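# Place the cheese block in the tray undamaged

## Task

Get the cheese block into the tray, handling it gently enough that it is not crushed or deformed.

## Robot and tools

Robot: two arms, left_arm and right_arm, each ending in a two-finger gripper. The fingers point along the gripper's +z axis and close along its y axis. end_effector_position is the spot between the finger pads, roughly 1 cm short of the tips. A loose object may occasionally get nudged by an outside push. Anything that falls off the table, or is set down off it and left there, means failure.

Frames: positions, orientations (end_effector_quat_wxyz), velocities and move targets as printed are in the scene frame. Its origin sits at table-top height, halfway between the two nominal arm bases. +z is up, +x points out over the table, and left_arm is on the +y side (arm names do not match image left/right). Real bases sit a little off their nominal spots; a BASES line, if present, gives the calibrated place. Printed hand poses can be off by a few cm, more at long reach. Offsets you send are read along each arm's own Hand target axes, not the scene axes.

Row layout, shared by execute_actions and move: 14 numbers, each in [-1, 1]. First 7 are left_arm: dx, dy, dz, rx, ry, rz, opening. Last 7 are the same for right_arm. Always send all 14, even if one arm stays still. dx..rz are an offset of that gripper from its Hand target as it was when the action or move began, along that Hand target's axes; 1.0 equals 0.6 m for dx, dy, dz and 180 degrees for the rotation vector rx, ry, rz. Offsets are not poses: resending the same offset moves the arm further. All zeros in the six pose numbers re-commands the current Hand target (useful to make an arm that was blocked stop pressing). Opening is absolute, not an offset: +1 is fully open (0.094 m), -1 closed. A 0 there is a real command for half open, so to keep a gripper as it is, resend its current command (shown under Tool commands, else the last value sent).

execute_actions(actions, cameras): actions is a list of actions; each action is a list of 1 to 15 rows, one row per 1/30 s control step; if fewer than 15 rows are given, the last row is held for the remaining steps. Every row in an action counts from the pose at the action's start. An empty list just returns state and images. cameras chooses images: omitted, null or ["all"] gives all; [] gives none; an unknown name invalidates the call.

move(target, speed, blend, opening_speed, blocking, cameras): target is one 14-number row or a list of up to 15 rows; every row is an offset from the same starting Hand targets, not from the previous row. Paths are straight, end together, take at least 0.5 s, and are cut off after 10 s in total. speed is m/s per arm path, 0.002 to 2.9 (default 0.25), one value or one per target; rotation is capped at twice that in rad/s. blend (m) rounds corners at intermediate targets. opening_speed (per second on the -1..+1 scale, at least 0.2) ramps the fingers; use a value near 0.2 when closing on the cheese so it is not squashed. blocking=false returns after about 0.5 s while the move keeps running. Moves do not avoid obstacles or the other arm, and grippers lag and overshoot more at high speed or with a nearly straight arm. Faster moves and targets set deeper past a contact hit and press harder. Avoid paths close to an arm's own base; route around it.

The move result adds a move: line: done, off_target, moving, held, fault, and which limits applied (limits=paced means the sent pose was clipped; limits=held means steps were withheld). An arm not named is done, i.e. resting within 10 mm and 2 degrees of its goal. Neither done nor off_target tells you about contact; friction, weight or reach can also keep an arm short.

wait(seconds 0 to 10, cameras): lets time run while arms hold their commands; a running move continues. stop(cameras): brakes a running move. zoom_image(camera, region): region [x0, y0, x1, y1] in pixels, at most 504x504, from the latest image of that camera. finished_scene(scene=1): ends the scene for good; the cheese must stay in the tray with the robot let go.

Control behaviour: each step the commanded orientation is clipped to within 40 degrees of the measured one. A gripper may rest 1 cm or more from its Hand target due to friction and weight; waiting does not fix that, but the next action does, or send the remaining gap as an offset. Very small moves may not start. A wrist near the first joint's axis can make the whole arm swing.

Gripping: grip_measured reads the finger opening on the command scale (the last Joint positions entry gives metres). Fingers go to the commanded reading until force limit, so there is no visible stop on contact. Soft objects keep compressing the lower you command; close slowly and only slightly below the touch reading. Grip force is roughly 50 to 64 N per pad. Release by commanding well above grip_measured. Never let a gripper close on the other arm's fingers, and avoid hard contact between the arms; that can fail the task.

Heat: holding loads, staying stretched out or pushing against something unreachable warms motors. MOTOR HOT appears at 75 °C; at 90 °C an OVER-TEMPERATURE FAULT folds that arm and disables it, and at 100 °C it goes limp.

Readings: Joint velocities show within noise when still. Joint torques follow Joint positions order minus gripper, include gravity, positive toward larger joint values; joints 1 to 3 wrap at ±28 N m. Joint ranges (rad): waist -2.618 to 3.054, shoulder 0 to 3.142, elbow 0 to 3.142 (straight at 2.901), wrist pitch and yaw -1.571 to 1.571, wrist roll -2.094 to 2.094. execute_actions results list some step positions; moves and waits do not.

Cameras, all 672x504: cam_high and cam_low (fixed), cam_left_wrist and cam_right_wrist (on the hands; may lag while moving). Their calibrations are approximate, typically within a few degrees and millimetres.

Each tool is called after "Emit:" as a command line: name --argument value for each argument, lists and objects as JSON in quotes; but a table of rows of numbers goes row by row, as --pt "numbers of a row", without its own name.

## Session

Emit:
execute_actions --actions '[]'

Scene clock: 0.00 s.
left_arm: end_effector_position=(+0.3659, +0.3302, +0.1208) grip_measured=+1.000 end_effector_quat_wxyz=(+0.616, -0.040, +0.786, +0.023) | right_arm: end_effector_position=(+0.3811, -0.2884, +0.1246) grip_measured=+1.000 end_effector_quat_wxyz=(+0.637, +0.044, +0.768, -0.047)
Joint positions: left_arm=[-0.02 1.505 0.339 0.923 -0.09 -0.035 0.094] | right_arm=[0.058 1.56 0.32 1.053 0.176 0.017 0.094]
Joint velocities: within noise
Joint torques (N m): no reading
Heat: left arm: 38 °C; right arm: 34 °C.
Hand target: left_arm +0.3670, +0.3303, +0.1240; +0.619, -0.040, +0.784, +0.023 | right_arm +0.3825, -0.2885, +0.1286; +0.641, +0.045, +0.764, -0.047
Tool commands: left_gripper/opening=+1.0 right_gripper/opening=+1.0

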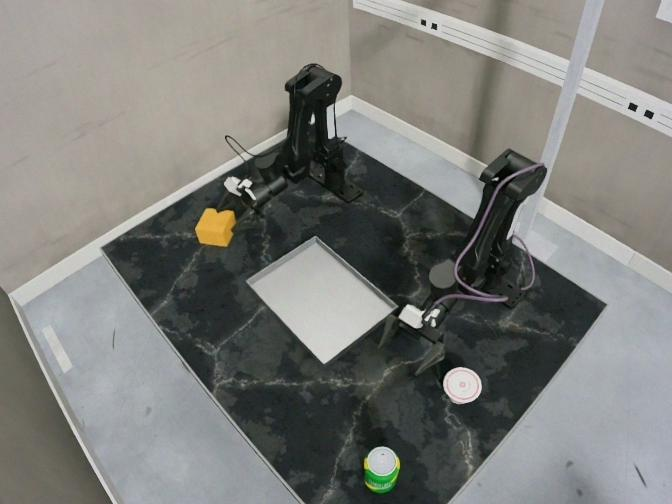

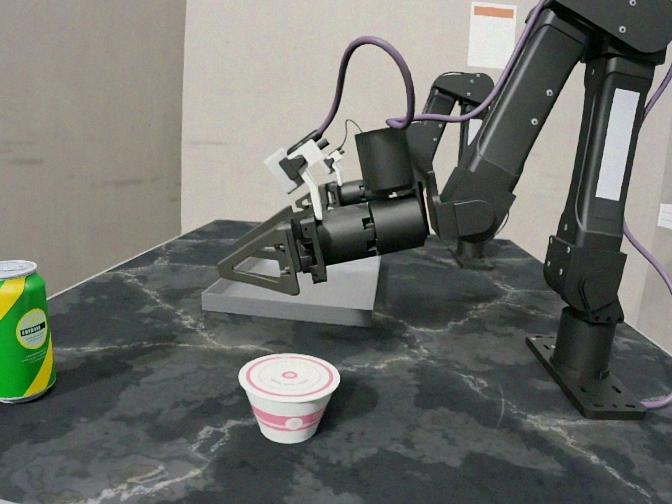

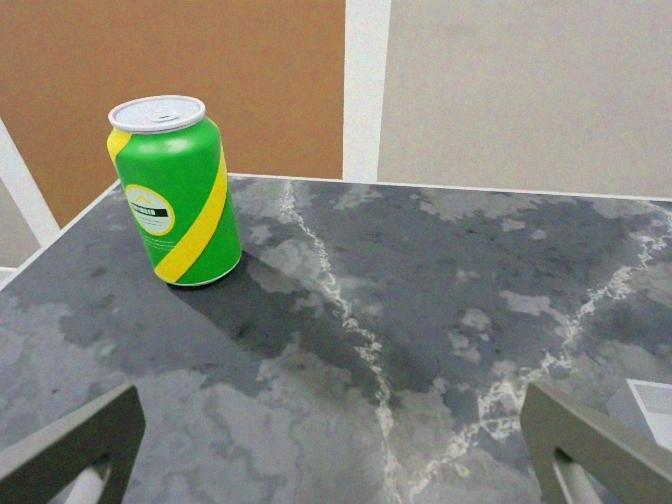

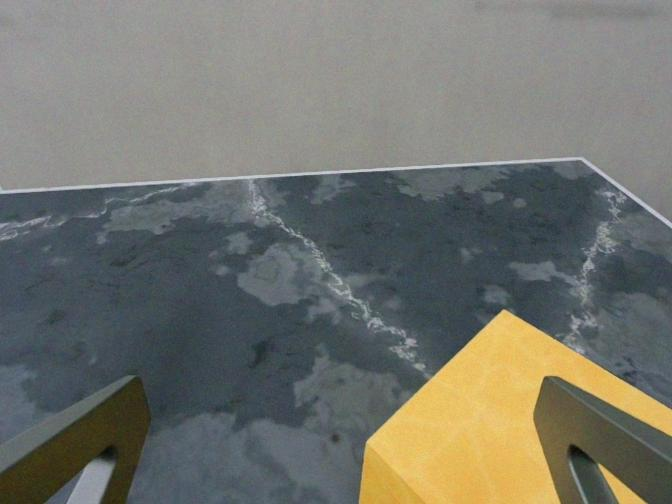

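Emit:
zoom_image --camera "cam_high" --region '[160, 150, 310, 270]'

Emit:
zoom_image --camera "cam_right_wrist" --region '[300, 250, 672, 504]'

Scaled by 3.360.

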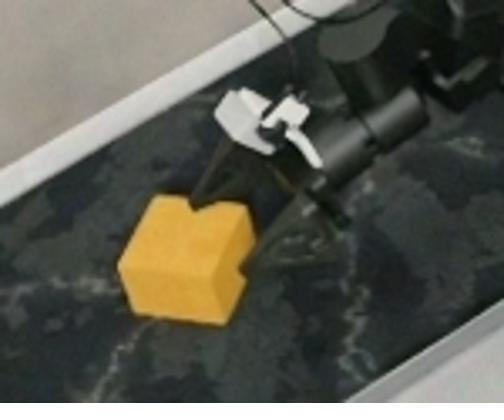

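Scaled by 1.355.

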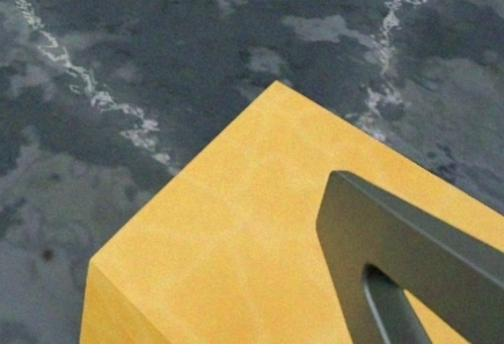

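Emit:
move --pt "0 0 0 0 0 0 1 -0.1 0 -0.05 0 0 0 1" --pt "0 0 0 0 0 0 1 -0.25 0 -0.124 0 0.41 0 1" --blend 0.03 --speed 0.4 --cameras '["cam_high","cam_right_wrist"]'

Scene clock: 17.77 s.
left_arm: end_effector_position=(+0.3659, +0.3302, +0.1208) grip_measured=+1.000 end_effector_quat_wxyz=(+0.616, -0.040, +0.786, +0.023) | right_arm: end_effector_position=(+0.3356, -0.2797, +0.2794) grip_measured=+1.000 end_effector_quat_wxyz=(+0.166, +0.061, +0.984, -0.010)
Joint positions: left_arm=[-0.02 1.505 0.339 0.923 -0.09 -0.035 0.094] | right_arm=[0.022 1.707 2.027 -1.559 0.044 0.127 0.094]
Joint velocities: within noise
Joint torques (N m): left_arm=[-0.05 -5.53 4.36 2.06 -0.02 0.02] | right_arm=[-0.7 -7.5 7.36 0.76 -0.09 -0.03]
Heat: left arm: 42 °C; right arm: 35 °C.
Hand target: left_arm +0.3670, +0.3303, +0.1241; +0.619, -0.040, +0.784, +0.023 | right_arm +0.3357, -0.2800, +0.2893; +0.054, +0.064, +0.996, -0.011
Off the commanded pose: left_arm 0.003 m, 0 deg | right_arm 0.010 m, 13 deg.
joint sent to its limit (right arm) — joint 4 (wrist pitch), lower limit. The joint targets are off in orientation, not in position.
move: off_target (right_arm)
camera_calibration:
cam_right_wrist: T_world_to_cam=[[-0.106446, -0.994276, 0.00918703, -0.245385], [-0.990224, 0.10684, 0.0896708, 0.375548], [-0.0901391, 0.000447851, -0.995929, 0.393953], [0, 0, 0, 1]] pos_world=[0.381267, -0.284281, 0.360928]
Images, in order (width x height): cam_high 672x504, cam_right_wrist 672x504.

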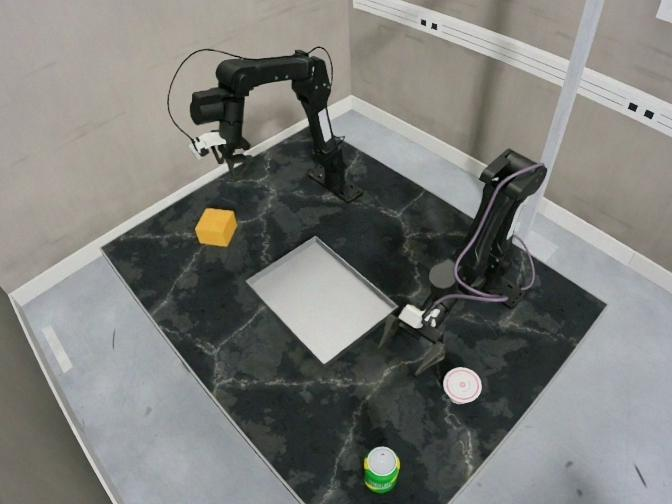

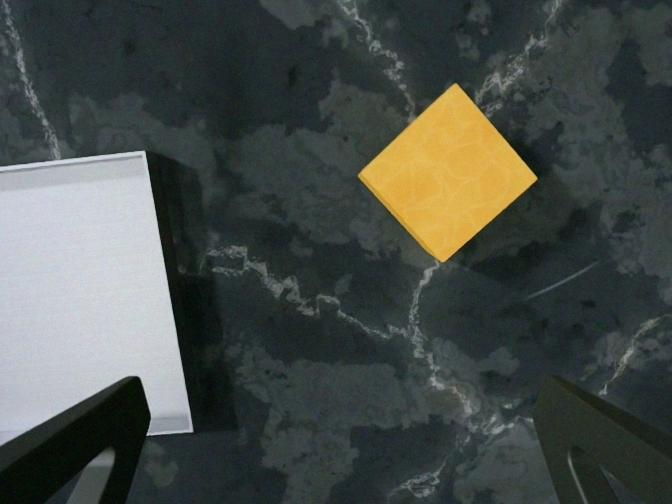

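Emit:
zoom_image --camera "cam_high" --region '[180, 190, 250, 260]'

Emit:
zoom_image --camera "cam_right_wrist" --region '[340, 70, 560, 280]'

Scaled by 7.200.

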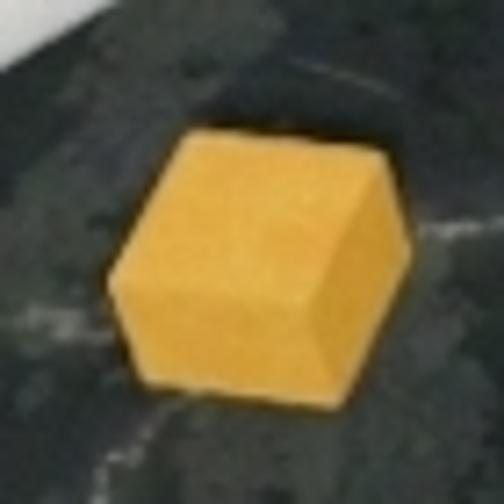

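Scaled by 2.291.

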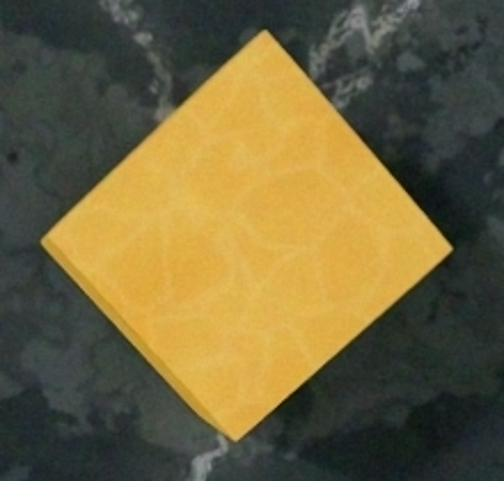

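Emit:
move --target '[0,0,0,0,0,0,1,-0.1073,-0.1348,0.2147,0.0093,0.0348,0.2536,1]' --speed 0.35 --cameras '["cam_right_wrist"]'

Scene clock: 50.97 s.
left_arm: end_effector_position=(+0.3659, +0.3302, +0.1208) grip_measured=+1.000 end_effector_quat_wxyz=(+0.616, -0.040, +0.786, +0.023) | right_arm: end_effector_position=(+0.3972, -0.3722, +0.1669) grip_measured=+1.000 end_effector_quat_wxyz=(+0.036, +0.443, +0.896, +0.004)
Joint positions: left_arm=[-0.02 1.505 0.339 0.923 -0.09 -0.035 0.094] | right_arm=[-0.215 2.151 2.214 -1.563 0.008 0.692 0.094]
Joint velocities: within noise
Joint torques (N m): left_arm=[0.02 -5.53 4.4 2.08 0.01 -0.03] | right_arm=[-0.06 -10.3 7.65 0.24 -0.08 0.06]
Heat: left arm: 45 °C; right arm: 36 °C.
Hand target: left_arm +0.3670, +0.3303, +0.1240; +0.619, -0.040, +0.784, +0.023 | right_arm +0.4024, -0.3721, +0.1694; +0.000, +0.447, +0.895, +0.000
Off the commanded pose: left_arm 0.003 m, 0 deg | right_arm 0.006 m, 4 deg.
joint sent to its limit (right arm) — joint 4 (wrist pitch), lower limit. The joint targets are off in orientation, not in position.
move: off_target (right_arm)
camera_calibration:
cam_right_wrist: T_world_to_cam=[[-0.782407, -0.621833, -0.0341043, 0.0845889], [-0.591011, 0.724133, 0.355439, 0.483366], [-0.196328, 0.298254, -0.934077, 0.430159], [0, 0, 0, 1]] pos_world=[0.43631, -0.425718, 0.232879]
Images, in order (width x height): cam_right_wrist 672x504.

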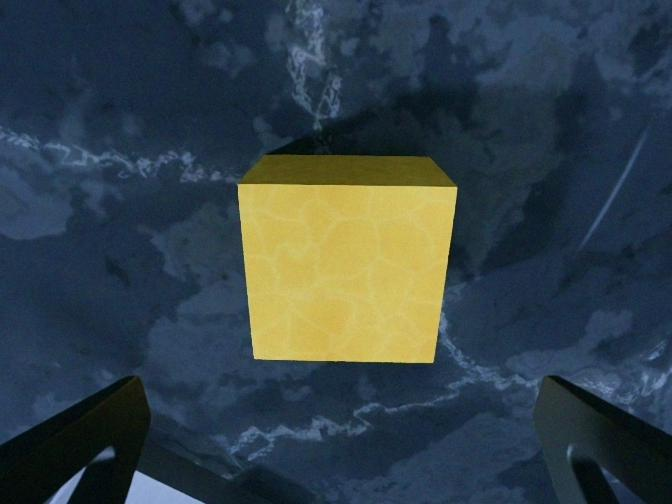

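Emit:
move --target '[0,0,0,0,0,0,1,0.0138,-0.007,0.107,0,0,0,1]' --speed 0.2 --cameras '["cam_right_wrist"]'

Scene clock: 79.47 s.
left_arm: end_effector_position=(+0.3659, +0.3302, +0.1208) grip_measured=+1.000 end_effector_quat_wxyz=(+0.616, -0.040, +0.786, +0.023) | right_arm: end_effector_position=(+0.3940, -0.3712, +0.1136) grip_measured=+1.000 end_effector_quat_wxyz=(+0.008, +0.446, +0.895, -0.002)
Joint positions: left_arm=[-0.02 1.505 0.339 0.923 -0.09 -0.035 0.094] | right_arm=[-0.215 2.151 2.001 -1.405 0.007 0.698 0.094]
Joint velocities: within noise
Joint torques (N m): left_arm=[-0.12 -5.59 4.4 2.06 0 -0.03] | right_arm=[0.36 -10.65 4.38 0.31 -0.08 0.06]
Heat: left arm: 47 °C; right arm: 38 °C.
Hand target: left_arm +0.3670, +0.3303, +0.1241; +0.619, -0.040, +0.784, +0.023 | right_arm +0.3941, -0.3680, +0.1053; +0.000, +0.447, +0.895, +0.000
Off the commanded pose: left_arm 0.003 m, 0 deg | right_arm 0.009 m, 1 deg.
move: done
camera_calibration:
cam_right_wrist: T_world_to_cam=[[-0.787099, -0.616827, -0.000396561, 0.0807443], [-0.566345, 0.722427, 0.396678, 0.484693], [-0.244395, 0.312449, -0.917958, 0.401826], [0, 0, 0, 1]] pos_world=[0.436261, -0.4259, 0.176624]
Images, in order (width x height): cam_right_wrist 672x504.

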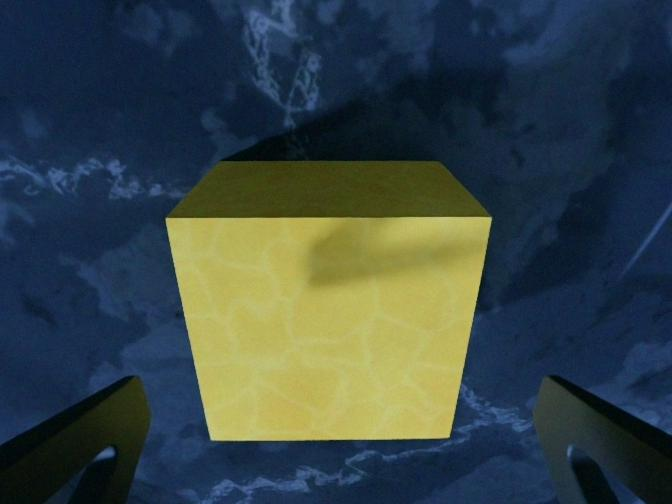

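Emit:
zoom_image --camera "cam_right_wrist" --region '[60, 340, 260, 504]'

Emit:
zoom_image --camera "cam_right_wrist" --region '[430, 340, 630, 504]'

Scaled by 2.520.

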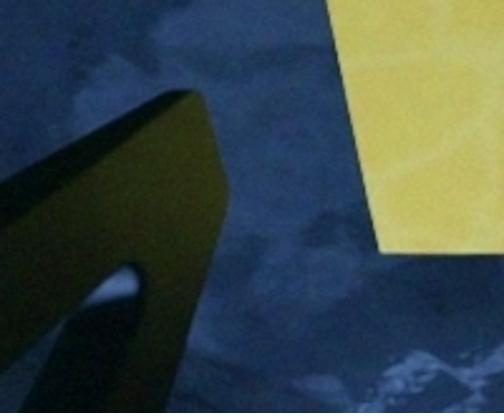

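Scaled by 2.520.

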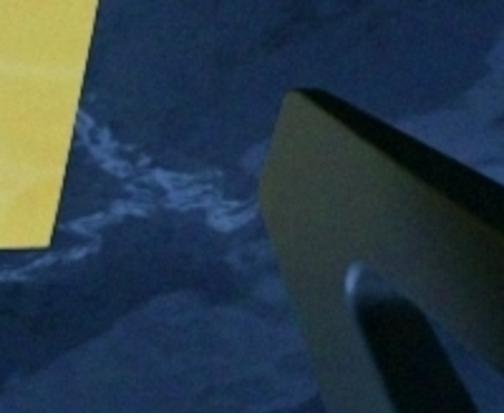

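Emit:
move --target '[0,0,0,0,0,0,1,0.0133,0.0057,0.043,0,0,0,1]' --speed 0.1 --cameras '["cam_right_wrist"]'

Emit:
zoom_image --camera "cam_right_wrist" --region '[100, 200, 600, 504]'

Scene clock: 94.83 s.
left_arm: end_effector_position=(+0.3659, +0.3302, +0.1208) grip_measured=+1.000 end_effector_quat_wxyz=(+0.616, -0.040, +0.786, +0.023) | right_arm: end_effector_position=(+0.3929, -0.3631, +0.0815) grip_measured=+1.000 end_effector_quat_wxyz=(+0.001, +0.446, +0.895, -0.002)
Joint positions: left_arm=[-0.02 1.505 0.339 0.923 -0.09 -0.035 0.094] | right_arm=[-0.197 2.151 1.874 -1.292 0.005 0.717 0.094]
Joint velocities: within noise
Joint torques (N m): left_arm=[-0.13 -5.53 4.48 2.04 0.01 -0.03] | right_arm=[0.5 -12.22 4.14 0.26 -0.06 0.07]
Heat: left arm: 47 °C; right arm: 39 °C.
Hand target: left_arm +0.3670, +0.3303, +0.1241; +0.619, -0.040, +0.784, +0.023 | right_arm +0.3920, -0.3595, +0.0794; +0.000, +0.447, +0.895, +0.000
Off the commanded pose: left_arm 0.003 m, 0 deg | right_arm 0.004 m, 0 deg.
move: done
camera_calibration:
cam_right_wrist: T_world_to_cam=[[-0.787706, -0.616012, 0.00687118, 0.0847995], [-0.560153, 0.720831, 0.408204, 0.486971], [-0.256412, 0.317696, -0.912865, 0.375854], [0, 0, 0, 1]] pos_world=[0.435949, -0.418194, 0.143738]
Images, in order (width x height): cam_right_wrist 672x504.

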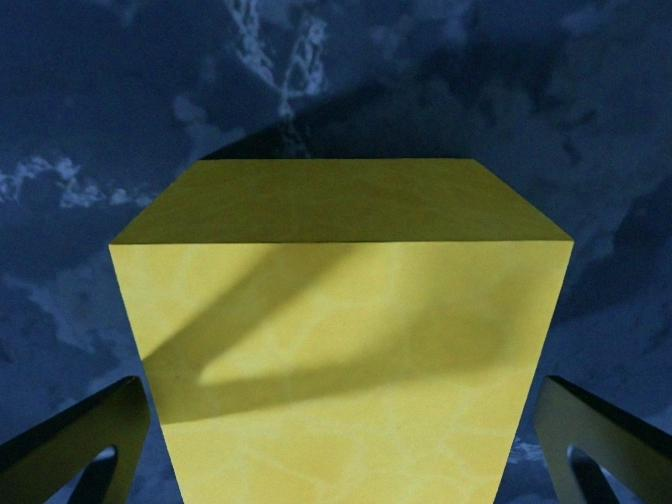

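Scaled by 1.008.

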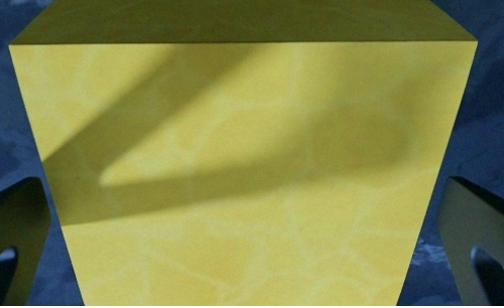

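Emit:
move --target '[0,0,0,0,0,0,1,0.005,0.001,0.02,0,0,0,1]' --speed 0.05 --cameras '["cam_right_wrist"]'

Scene clock: 102.93 s.
left_arm: end_effector_position=(+0.3659, +0.3302, +0.1208) grip_measured=+1.000 end_effector_quat_wxyz=(+0.616, -0.040, +0.786, +0.023) | right_arm: end_effector_position=(+0.3914, -0.3603, +0.0678) grip_measured=+1.000 end_effector_quat_wxyz=(-0.001, +0.446, +0.895, -0.003)
Joint positions: left_arm=[-0.02 1.505 0.339 0.923 -0.09 -0.035 0.094] | right_arm=[-0.192 2.151 1.819 -1.242 0.005 0.722 0.094]
Joint velocities: within noise
Joint torques (N m): left_arm=[-0.12 -5.46 4.37 2.05 0.01 -0.05] | right_arm=[0.53 -12.55 4.16 0.27 -0.06 0.06]
Heat: left arm: 48 °C; right arm: 40 °C.
Hand target: left_arm +0.3670, +0.3303, +0.1241; +0.619, -0.040, +0.784, +0.023 | right_arm +0.3908, -0.3566, +0.0674; +0.000, +0.447, +0.895, +0.000
Off the commanded pose: left_arm 0.003 m, 0 deg | right_arm 0.004 m, 0 deg.
move: done
camera_calibration:
cam_right_wrist: T_world_to_cam=[[-0.787667, -0.616023, 0.00982442, 0.0852059], [-0.558311, 0.720435, 0.411414, 0.488681], [-0.260519, 0.318572, -0.911395, 0.36387], [0, 0, 0, 1]] pos_world=[0.434745, -0.415493, 0.129742]
Images, in order (width x height): cam_right_wrist 672x504.

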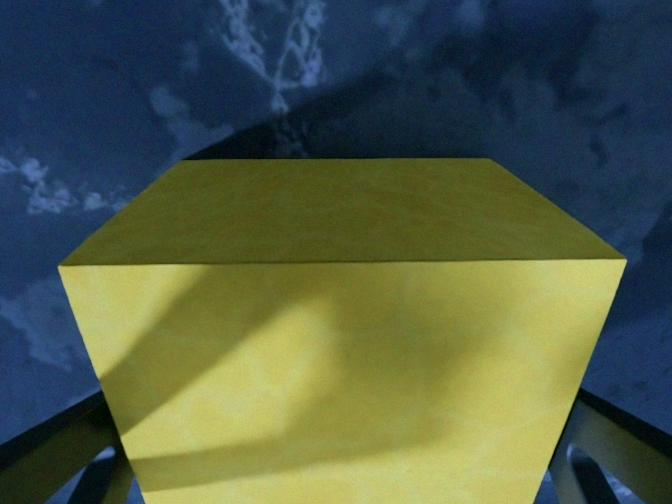

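Emit:
move --target '[0,0,0,0,0,0,1,0.002,0,0.033,0,0,0,1]' --speed 0.05 --cameras '["cam_right_wrist","cam_high"]'

Scene clock: 107.47 s.
left_arm: end_effector_position=(+0.3659, +0.3302, +0.1208) grip_measured=+1.000 end_effector_quat_wxyz=(+0.616, -0.040, +0.786, +0.023) | right_arm: end_effector_position=(+0.3912, -0.3602, +0.0509) grip_measured=+1.000 end_effector_quat_wxyz=(+0.002, +0.447, +0.894, -0.002)
Joint positions: left_arm=[-0.02 1.505 0.339 0.923 -0.09 -0.035 0.094] | right_arm=[-0.192 2.151 1.752 -1.167 0.005 0.724 0.094]
Joint velocities: within noise
Joint torques (N m): left_arm=[-0.02 -5.49 4.33 2.08 -0.02 -0.03] | right_arm=[0.76 -11.82 4.11 0.28 -0.05 0.07]
Heat: left arm: 48 °C; right arm: 40 °C.
Hand target: left_arm +0.3670, +0.3303, +0.1241; +0.619, -0.040, +0.784, +0.023 | right_arm +0.3901, -0.3557, +0.0476; +0.000, +0.447, +0.895, +0.000
Off the commanded pose: left_arm 0.003 m, 0 deg | right_arm 0.006 m, 0 deg.
move: done
camera_calibration:
cam_right_wrist: T_world_to_cam=[[-0.788923, -0.614475, 0.00461851, 0.0865845], [-0.559986, 0.722018, 0.406332, 0.496918], [-0.253016, 0.317979, -0.913714, 0.345348], [0, 0, 0, 1]] pos_world=[0.433954, -0.415393, 0.113236]
Images, in order (width x height): cam_high 672x504, cam_right_wrist 672x504.

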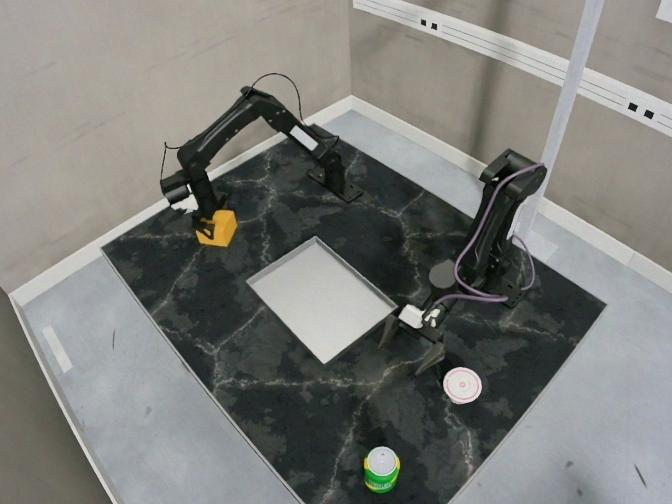

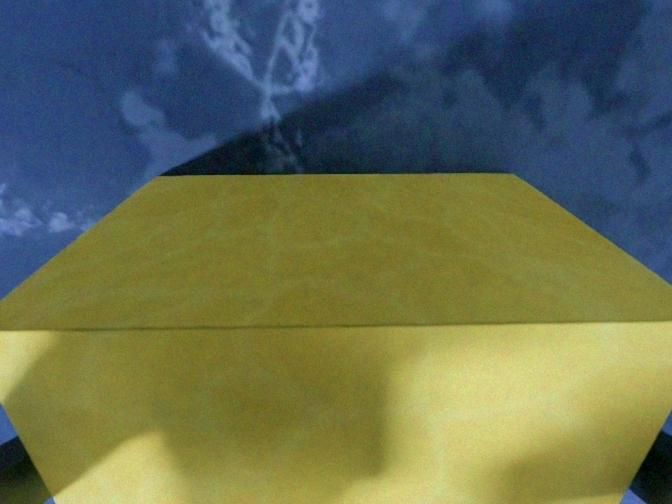

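Emit:
move --target '[0,0,0,0,0,0,1,0.0,0,0.02,0,0,0,1]' --speed 0.05 --cameras '["cam_right_wrist"]'

Emit:
move --target '[0,0,0,0,0,0,1,0,0,0,0,0,0,0.9]' --opening_speed 0.2 --cameras '["cam_right_wrist"]'

Scene clock: 113.40 s.
left_arm: end_effector_position=(+0.3659, +0.3302, +0.1208) grip_measured=+1.000 end_effector_quat_wxyz=(+0.616, -0.040, +0.786, +0.023) | right_arm: end_effector_position=(+0.3920, -0.3604, +0.0426) grip_measured=+1.000 end_effector_quat_wxyz=(+0.007, +0.447, +0.894, -0.001)
Joint positions: left_arm=[-0.02 1.505 0.339 0.923 -0.09 -0.035 0.094] | right_arm=[-0.192 2.151 1.718 -1.125 0.005 0.725 0.094]
Joint velocities: within noise
Joint torques (N m): left_arm=[-0.13 -5.52 4.42 2.06 -0.01 0.01] | right_arm=[0.76 -10.92 4.15 0.3 -0.06 0.07]
Heat: left arm: 48 °C; right arm: 40 °C.
Hand target: left_arm +0.3670, +0.3303, +0.1241; +0.619, -0.040, +0.784, +0.023 | right_arm +0.3902, -0.3557, +0.0357; +0.000, +0.447, +0.895, +0.000
Off the commanded pose: left_arm 0.003 m, 0 deg | right_arm 0.009 m, 1 deg.
move: done
camera_calibration:
cam_right_wrist: T_world_to_cam=[[-0.789134, -0.614219, -0.00136148, 0.0876129], [-0.563384, 0.722936, 0.399951, 0.502738], [-0.244674, 0.316382, -0.916535, 0.334281], [0, 0, 0, 1]] pos_world=[0.434163, -0.415395, 0.105428]
Images, in order (width x height): cam_right_wrist 672x504.

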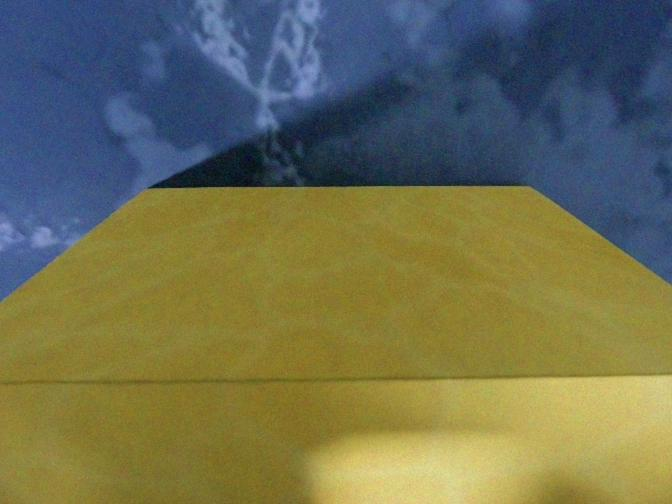

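Scene clock: 114.10 s.
left_arm: end_effector_position=(+0.3659, +0.3302, +0.1208) grip_measured=+1.000 end_effector_quat_wxyz=(+0.616, -0.040, +0.786, +0.023) | right_arm: end_effector_position=(+0.3922, -0.3604, +0.0426) grip_measured=+0.902 end_effector_quat_wxyz=(+0.007, +0.447, +0.894, +0.000)
Joint positions: left_arm=[-0.02 1.505 0.339 0.923 -0.09 -0.035 0.094] | right_arm=[-0.192 2.151 1.718 -1.124 0.005 0.725 0.089]
Joint velocities: within noise
Joint torques (N m): left_arm=[-0.05 -5.52 4.27 2.09 -0.03 -0.05] | right_arm=[0.7 -10.97 4.12 0.3 -0.05 0.06]
Heat: left arm: 48 °C; right arm: 40 °C.
Hand target: left_arm +0.3670, +0.3303, +0.1241; +0.619, -0.040, +0.784, +0.023 | right_arm +0.3901, -0.3557, +0.0357; +0.000, +0.447, +0.895, +0.000
Off the commanded pose: left_arm 0.003 m, 0 deg | right_arm 0.009 m, 1 deg.
move: done
camera_calibration:
cam_right_wrist: T_world_to_cam=[[-0.78916, -0.614185, -0.00188164, 0.0877723], [-0.563652, 0.723006, 0.399448, 0.502994], [-0.243975, 0.316289, -0.916754, 0.333985], [0, 0, 0, 1]] pos_world=[0.434264, -0.415395, 0.105428]
Images, in order (width x height): cam_right_wrist 672x504.

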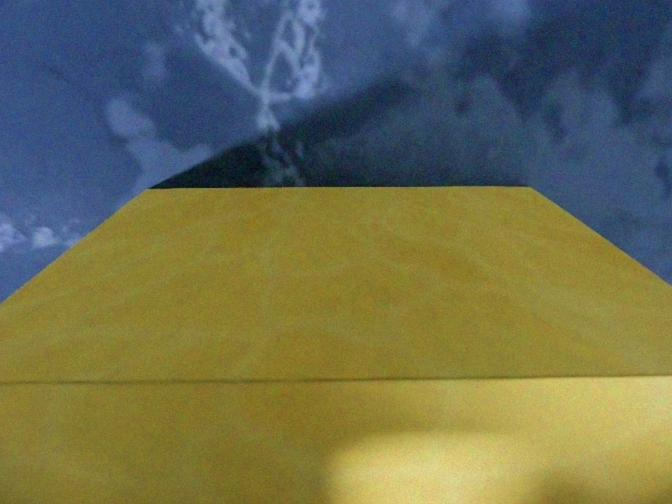

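Emit:
move --target '[0,0,0,0,0,0,1,0,0,0,0,0,0,0.84]' --opening_speed 0.2 --cameras '["cam_right_wrist"]'

Emit:
move --target '[0,0,0,0,0,0,1,0,0,-0.06,0,0,0,0.84]' --speed 0.06 --cameras '["cam_right_wrist","cam_high"]'

Scene clock: 118.97 s.
left_arm: end_effector_position=(+0.3659, +0.3302, +0.1208) grip_measured=+1.000 end_effector_quat_wxyz=(+0.616, -0.040, +0.786, +0.023) | right_arm: end_effector_position=(+0.3922, -0.3604, +0.0426) grip_measured=+0.848 end_effector_quat_wxyz=(+0.007, +0.448, +0.894, +0.000)
Joint positions: left_arm=[-0.02 1.505 0.339 0.923 -0.09 -0.035 0.094] | right_arm=[-0.192 2.151 1.718 -1.124 0.005 0.725 0.087]
Joint velocities: within noise
Joint torques (N m): left_arm=[-0.17 -5.48 4.31 2.07 -0.01 -0.01] | right_arm=[0.76 -10.97 4.12 0.31 -0.05 0.07]
Heat: left arm: 48 °C; right arm: 40 °C.
Hand target: left_arm +0.3670, +0.3303, +0.1240; +0.619, -0.040, +0.784, +0.023 | right_arm +0.3901, -0.3557, +0.0357; +0.000, +0.447, +0.895, +0.000
Off the commanded pose: left_arm 0.003 m, 0 deg | right_arm 0.009 m, 1 deg.
move: done
camera_calibration:
cam_right_wrist: T_world_to_cam=[[-0.789396, -0.613881, -0.0018603, 0.0879383], [-0.563361, 0.723222, 0.399468, 0.503027], [-0.24388, 0.316386, -0.916745, 0.334016], [0, 0, 0, 1]] pos_world=[0.434264, -0.415495, 0.105428]
Images, in order (width x height): cam_right_wrist 672x504.

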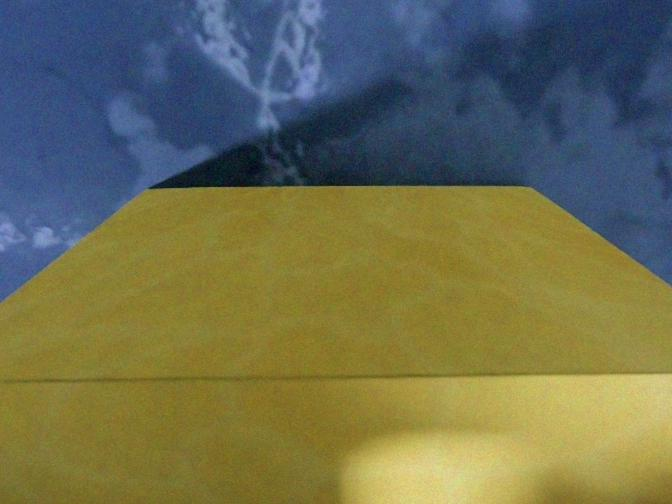

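Scene clock: 120.20 s.
left_arm: end_effector_position=(+0.3659, +0.3302, +0.1208) grip_measured=+1.000 end_effector_quat_wxyz=(+0.616, -0.040, +0.786, +0.023) | right_arm: end_effector_position=(+0.3804, -0.3580, +0.0530) grip_measured=+0.847 end_effector_quat_wxyz=(-0.020, +0.448, +0.894, -0.008)
Joint positions: left_arm=[-0.02 1.505 0.339 0.923 -0.09 -0.035 0.094] | right_arm=[-0.192 2.151 1.759 -1.221 0.005 0.725 0.087]
Joint velocities: within noise
Joint torques (N m): left_arm=[-0.17 -5.67 4.33 2.08 -0.01 -0.03] | right_arm=[0.69 -13.34 8.85 -0.18 -0.05 0.06]
Heat: left arm: 49 °C; right arm: 40 °C.
Hand target: left_arm +0.3670, +0.3303, +0.1241; +0.619, -0.040, +0.784, +0.023 | right_arm +0.3901, -0.3557, +0.0717; +0.000, +0.447, +0.895, +0.000
Off the commanded pose: left_arm 0.003 m, 0 deg | right_arm 0.021 m, 2 deg.
move: off_target (right_arm)
camera_calibration:
cam_right_wrist: T_world_to_cam=[[-0.788477, -0.614106, 0.0343132, 0.0778243], [-0.540562, 0.718505, 0.437658, 0.478011], [-0.293422, 0.326535, -0.898487, 0.361441], [0, 0, 0, 1]] pos_world=[0.425812, -0.413684, 0.112874]
Images, in order (width x height): cam_high 672x504, cam_right_wrist 672x504.

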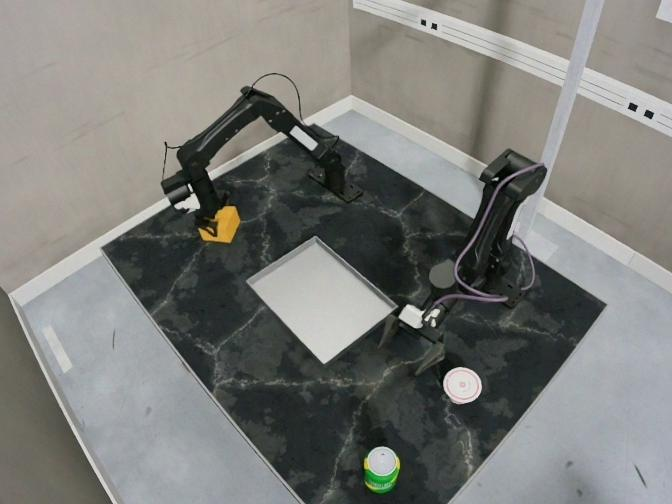

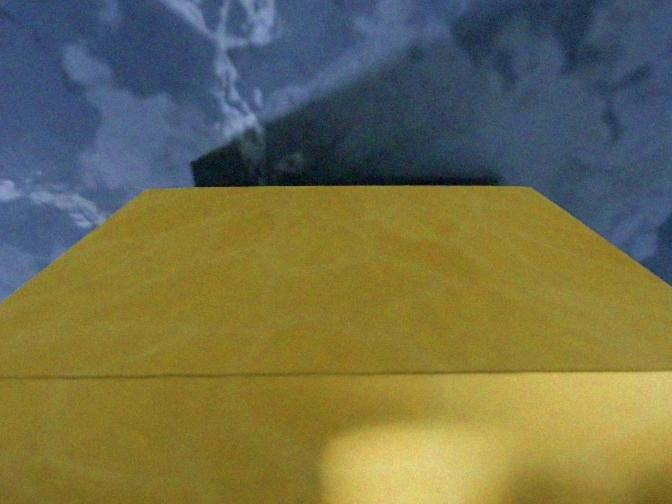

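Emit:
move --pt "0 0 0 0 0 0 1 0 0 -0.15 0 0 0 0.84" --pt "0 0 0 0 0 0 1 0.4947 0.246 -0.15 0 0 -0.294 0.84" --speed 0.18 --blend 0.02

Scene clock: 136.73 s.
left_arm: end_effector_position=(+0.3659, +0.3302, +0.1208) grip_measured=+1.000 end_effector_quat_wxyz=(+0.616, -0.040, +0.786, +0.023) | right_arm: end_effector_position=(+0.3233, -0.0314, +0.1507) grip_measured=+0.847 end_effector_quat_wxyz=(+0.009, +0.002, +1.000, +0.007)
Joint positions: left_arm=[-0.02 1.505 0.339 0.923 -0.09 -0.035 0.094] | right_arm=[0.636 2.165 2.171 -1.554 -0.001 0.629 0.087]
Joint velocities: within noise
Joint torques (N m): left_arm=[-0.16 -5.55 4.31 2.06 0.01 0] | right_arm=[-0.58 -11.38 9.1 0.05 0 -0.04]
Heat: left arm: 49 °C; right arm: 42 °C.
Hand target: left_arm +0.3670, +0.3303, +0.1240; +0.619, -0.040, +0.784, +0.023 | right_arm +0.3298, -0.0299, +0.1618; +0.000, +0.002, +1.000, +0.000
Off the commanded pose: left_arm 0.003 m, 0 deg | right_arm 0.013 m, 1 deg.
joint sent to its limit (right arm) — joint 4 (wrist pitch), lower limit. The joint targets are off in orientation, not in position.
move: off_target (right_arm)
camera_calibration:
cam_right_wrist: T_world_to_cam=[[0.0150541, -0.999835, -0.0101372, -0.0351867], [-0.91856, -0.017834, 0.394878, 0.275316], [-0.394994, 0.00336707, -0.918678, 0.351588], [0, 0, 0, 1]] pos_world=[0.392299, -0.0314547, 0.213923]

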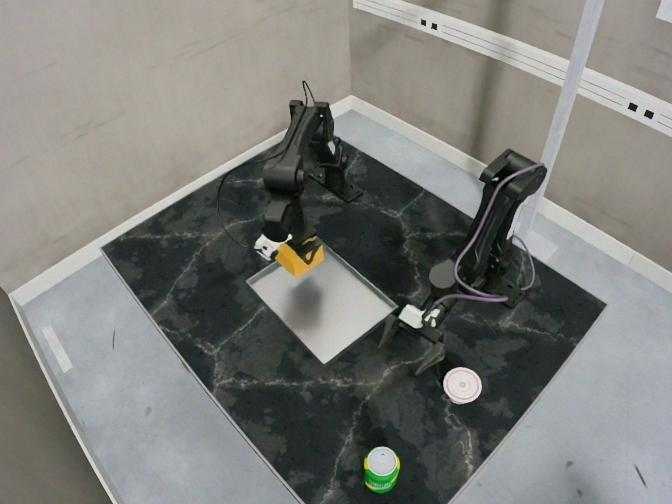

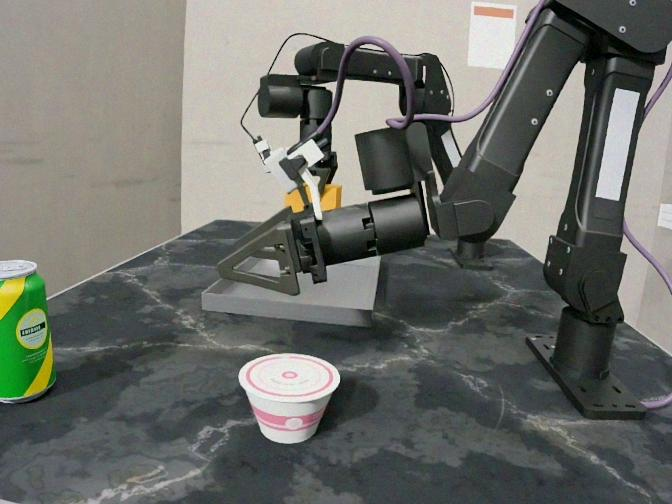

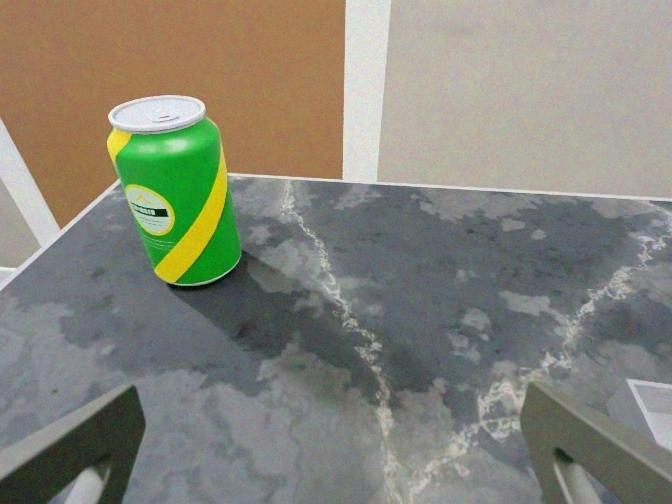

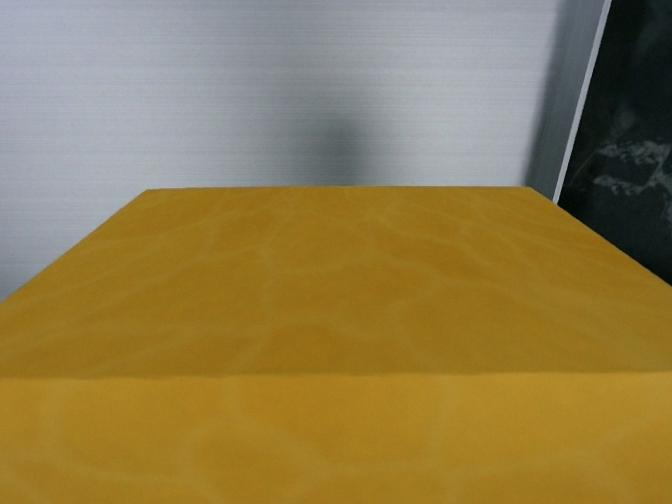

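Emit:
move --pt "0 0 0 0 0 0 1 0 0.04 0 0 0 0 0.84" --pt "0 0 0 0 0 0 1 0 0.04 0.14 0 0 0 0.84" --speed 0.12 --cameras '["cam_right_wrist","cam_high","cam_low"]'

Emit:
zoom_image --camera "cam_high" --region '[230, 200, 410, 370]'

Scene clock: 144.83 s.
left_arm: end_effector_position=(+0.3659, +0.3302, +0.1208) grip_measured=+1.000 end_effector_quat_wxyz=(+0.616, -0.040, +0.786, +0.023) | right_arm: end_effector_position=(+0.3289, -0.0052, +0.0674) grip_measured=+0.847 end_effector_quat_wxyz=(-0.010, -0.003, +1.000, -0.007)
Joint positions: left_arm=[-0.02 1.505 0.339 0.923 -0.09 -0.035 0.094] | right_arm=[0.677 2.28 2.027 -1.342 -0.001 0.66 0.087]
Joint velocities: within noise
Joint torques (N m): left_arm=[-0.08 -5.56 4.33 2.06 -0.02 0] | right_arm=[-0.21 -15.43 5 0.09 0.01 0.05]
Heat: left arm: 50 °C; right arm: 42 °C.
Hand target: left_arm +0.3670, +0.3303, +0.1240; +0.619, -0.040, +0.784, +0.023 | right_arm +0.3299, -0.0057, +0.0779; +0.000, +0.001, +1.000, +0.000
Off the commanded pose: left_arm 0.003 m, 0 deg | right_arm 0.010 m, 1 deg.
move: done
camera_calibration:
cam_right_wrist: T_world_to_cam=[[0.024618, -0.999555, 0.0168432, -0.0148995], [-0.902965, -0.0150025, 0.429452, 0.306425], [-0.429008, -0.0257811, -0.902933, 0.287184], [0, 0, 0, 1]] pos_world=[0.400263, -0.00289184, 0.127964]
Images, in order (width x height): cam_high 672x504, cam_low 672x504, cam_right_wrist 672x504.

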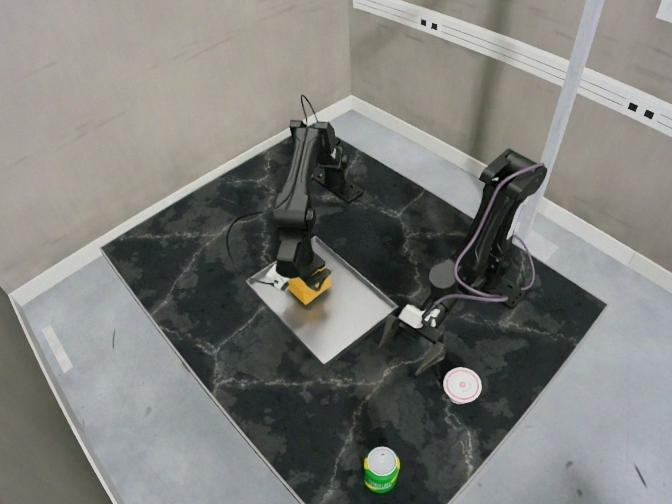

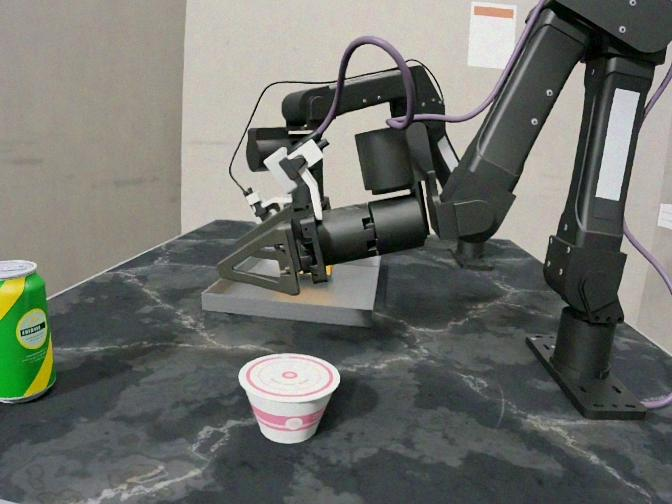

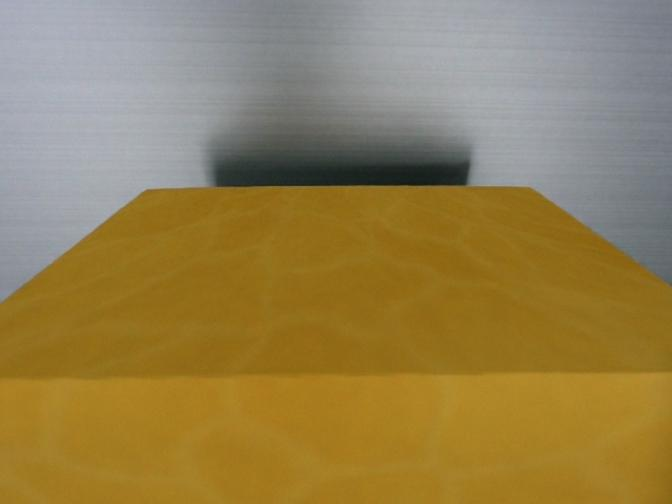

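Scaled by 2.800.

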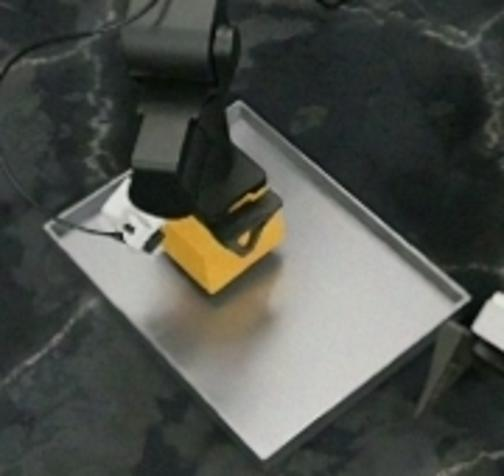

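Emit:
move --target '[0,0,0,0,0,0,1,0,0,0.025,0,0,0,0.84]' --speed 0.05 --cameras '["cam_right_wrist"]'

Scene clock: 148.23 s.
left_arm: end_effector_position=(+0.3659, +0.3302, +0.1208) grip_measured=+1.000 end_effector_quat_wxyz=(+0.616, -0.040, +0.786, +0.023) | right_arm: end_effector_position=(+0.3288, -0.0053, +0.0532) grip_measured=+0.847 end_effector_quat_wxyz=(-0.009, -0.003, +1.000, -0.006)
Joint positions: left_arm=[-0.02 1.505 0.339 0.923 -0.09 -0.035 0.094] | right_arm=[0.677 2.28 1.971 -1.283 -0.001 0.66 0.087]
Joint velocities: within noise
Joint torques (N m): left_arm=[-0.12 -5.45 4.31 2.08 -0.02 -0.03] | right_arm=[-0.24 -15.3 4.86 0.11 0 0.06]
Heat: left arm: 50 °C; right arm: 43 °C.
Hand target: left_arm +0.3670, +0.3303, +0.1241; +0.619, -0.040, +0.784, +0.023 | right_arm +0.3299, -0.0057, +0.0628; +0.000, +0.001, +1.000, +0.000
Off the commanded pose: left_arm 0.003 m, 0 deg | right_arm 0.010 m, 1 deg.
move: done
camera_calibration:
cam_right_wrist: T_world_to_cam=[[0.0242419, -0.999583, 0.0157147, -0.0144767], [-0.903602, -0.0151839, 0.428104, 0.312708], [-0.427687, -0.0245779, -0.903593, 0.273914], [0, 0, 0, 1]] pos_world=[0.400064, -0.00299035, 0.113862]
Images, in order (width x height): cam_right_wrist 672x504.

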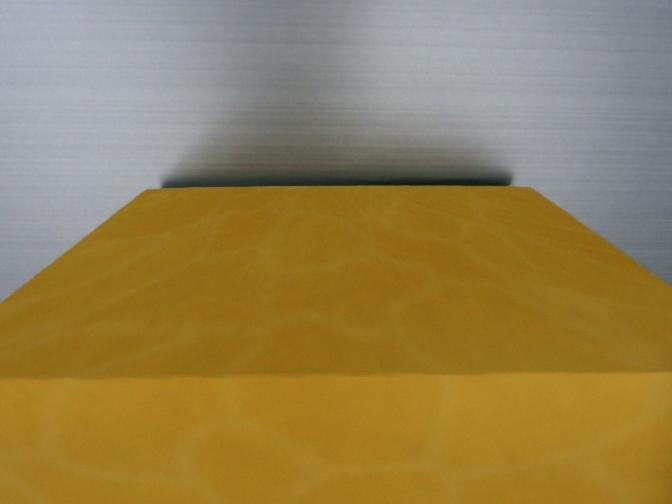

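Emit:
move --target '[0,0,0,0,0,0,1,0,0,0.009,0,0,0,0.84]' --speed 0.03 --cameras '["cam_right_wrist"]'

Scene clock: 151.43 s.
left_arm: end_effector_position=(+0.3659, +0.3302, +0.1208) grip_measured=+1.000 end_effector_quat_wxyz=(+0.616, -0.040, +0.786, +0.023) | right_arm: end_effector_position=(+0.3284, -0.0056, +0.0488) grip_measured=+0.847 end_effector_quat_wxyz=(-0.009, -0.003, +1.000, -0.007)
Joint positions: left_arm=[-0.02 1.505 0.339 0.923 -0.09 -0.035 0.094] | right_arm=[0.677 2.28 1.954 -1.267 -0.001 0.661 0.087]
Joint velocities: within noise
Joint torques (N m): left_arm=[-0.1 -5.46 4.26 2.08 -0.02 0] | right_arm=[-0.2 -15.1 4.79 0.17 0.01 0.06]
Heat: left arm: 50 °C; right arm: 43 °C.
Hand target: left_arm +0.3670, +0.3303, +0.1240; +0.619, -0.040, +0.784, +0.023 | right_arm +0.3298, -0.0058, +0.0574; +0.000, +0.001, +1.000, +0.000
Off the commanded pose: left_arm 0.003 m, 0 deg | right_arm 0.009 m, 1 deg.
move: done
camera_calibration:
cam_right_wrist: T_world_to_cam=[[0.0238955, -0.999581, 0.0163174, -0.0147254], [-0.903227, -0.0145904, 0.428915, 0.313987], [-0.428497, -0.0249874, -0.903197, 0.270037], [0, 0, 0, 1]] pos_world=[0.399663, -0.00339052, 0.109463]
Images, in order (width x height): cam_right_wrist 672x504.

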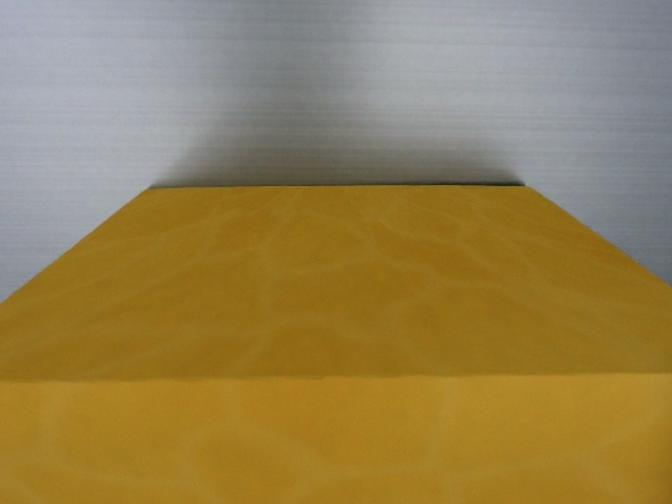

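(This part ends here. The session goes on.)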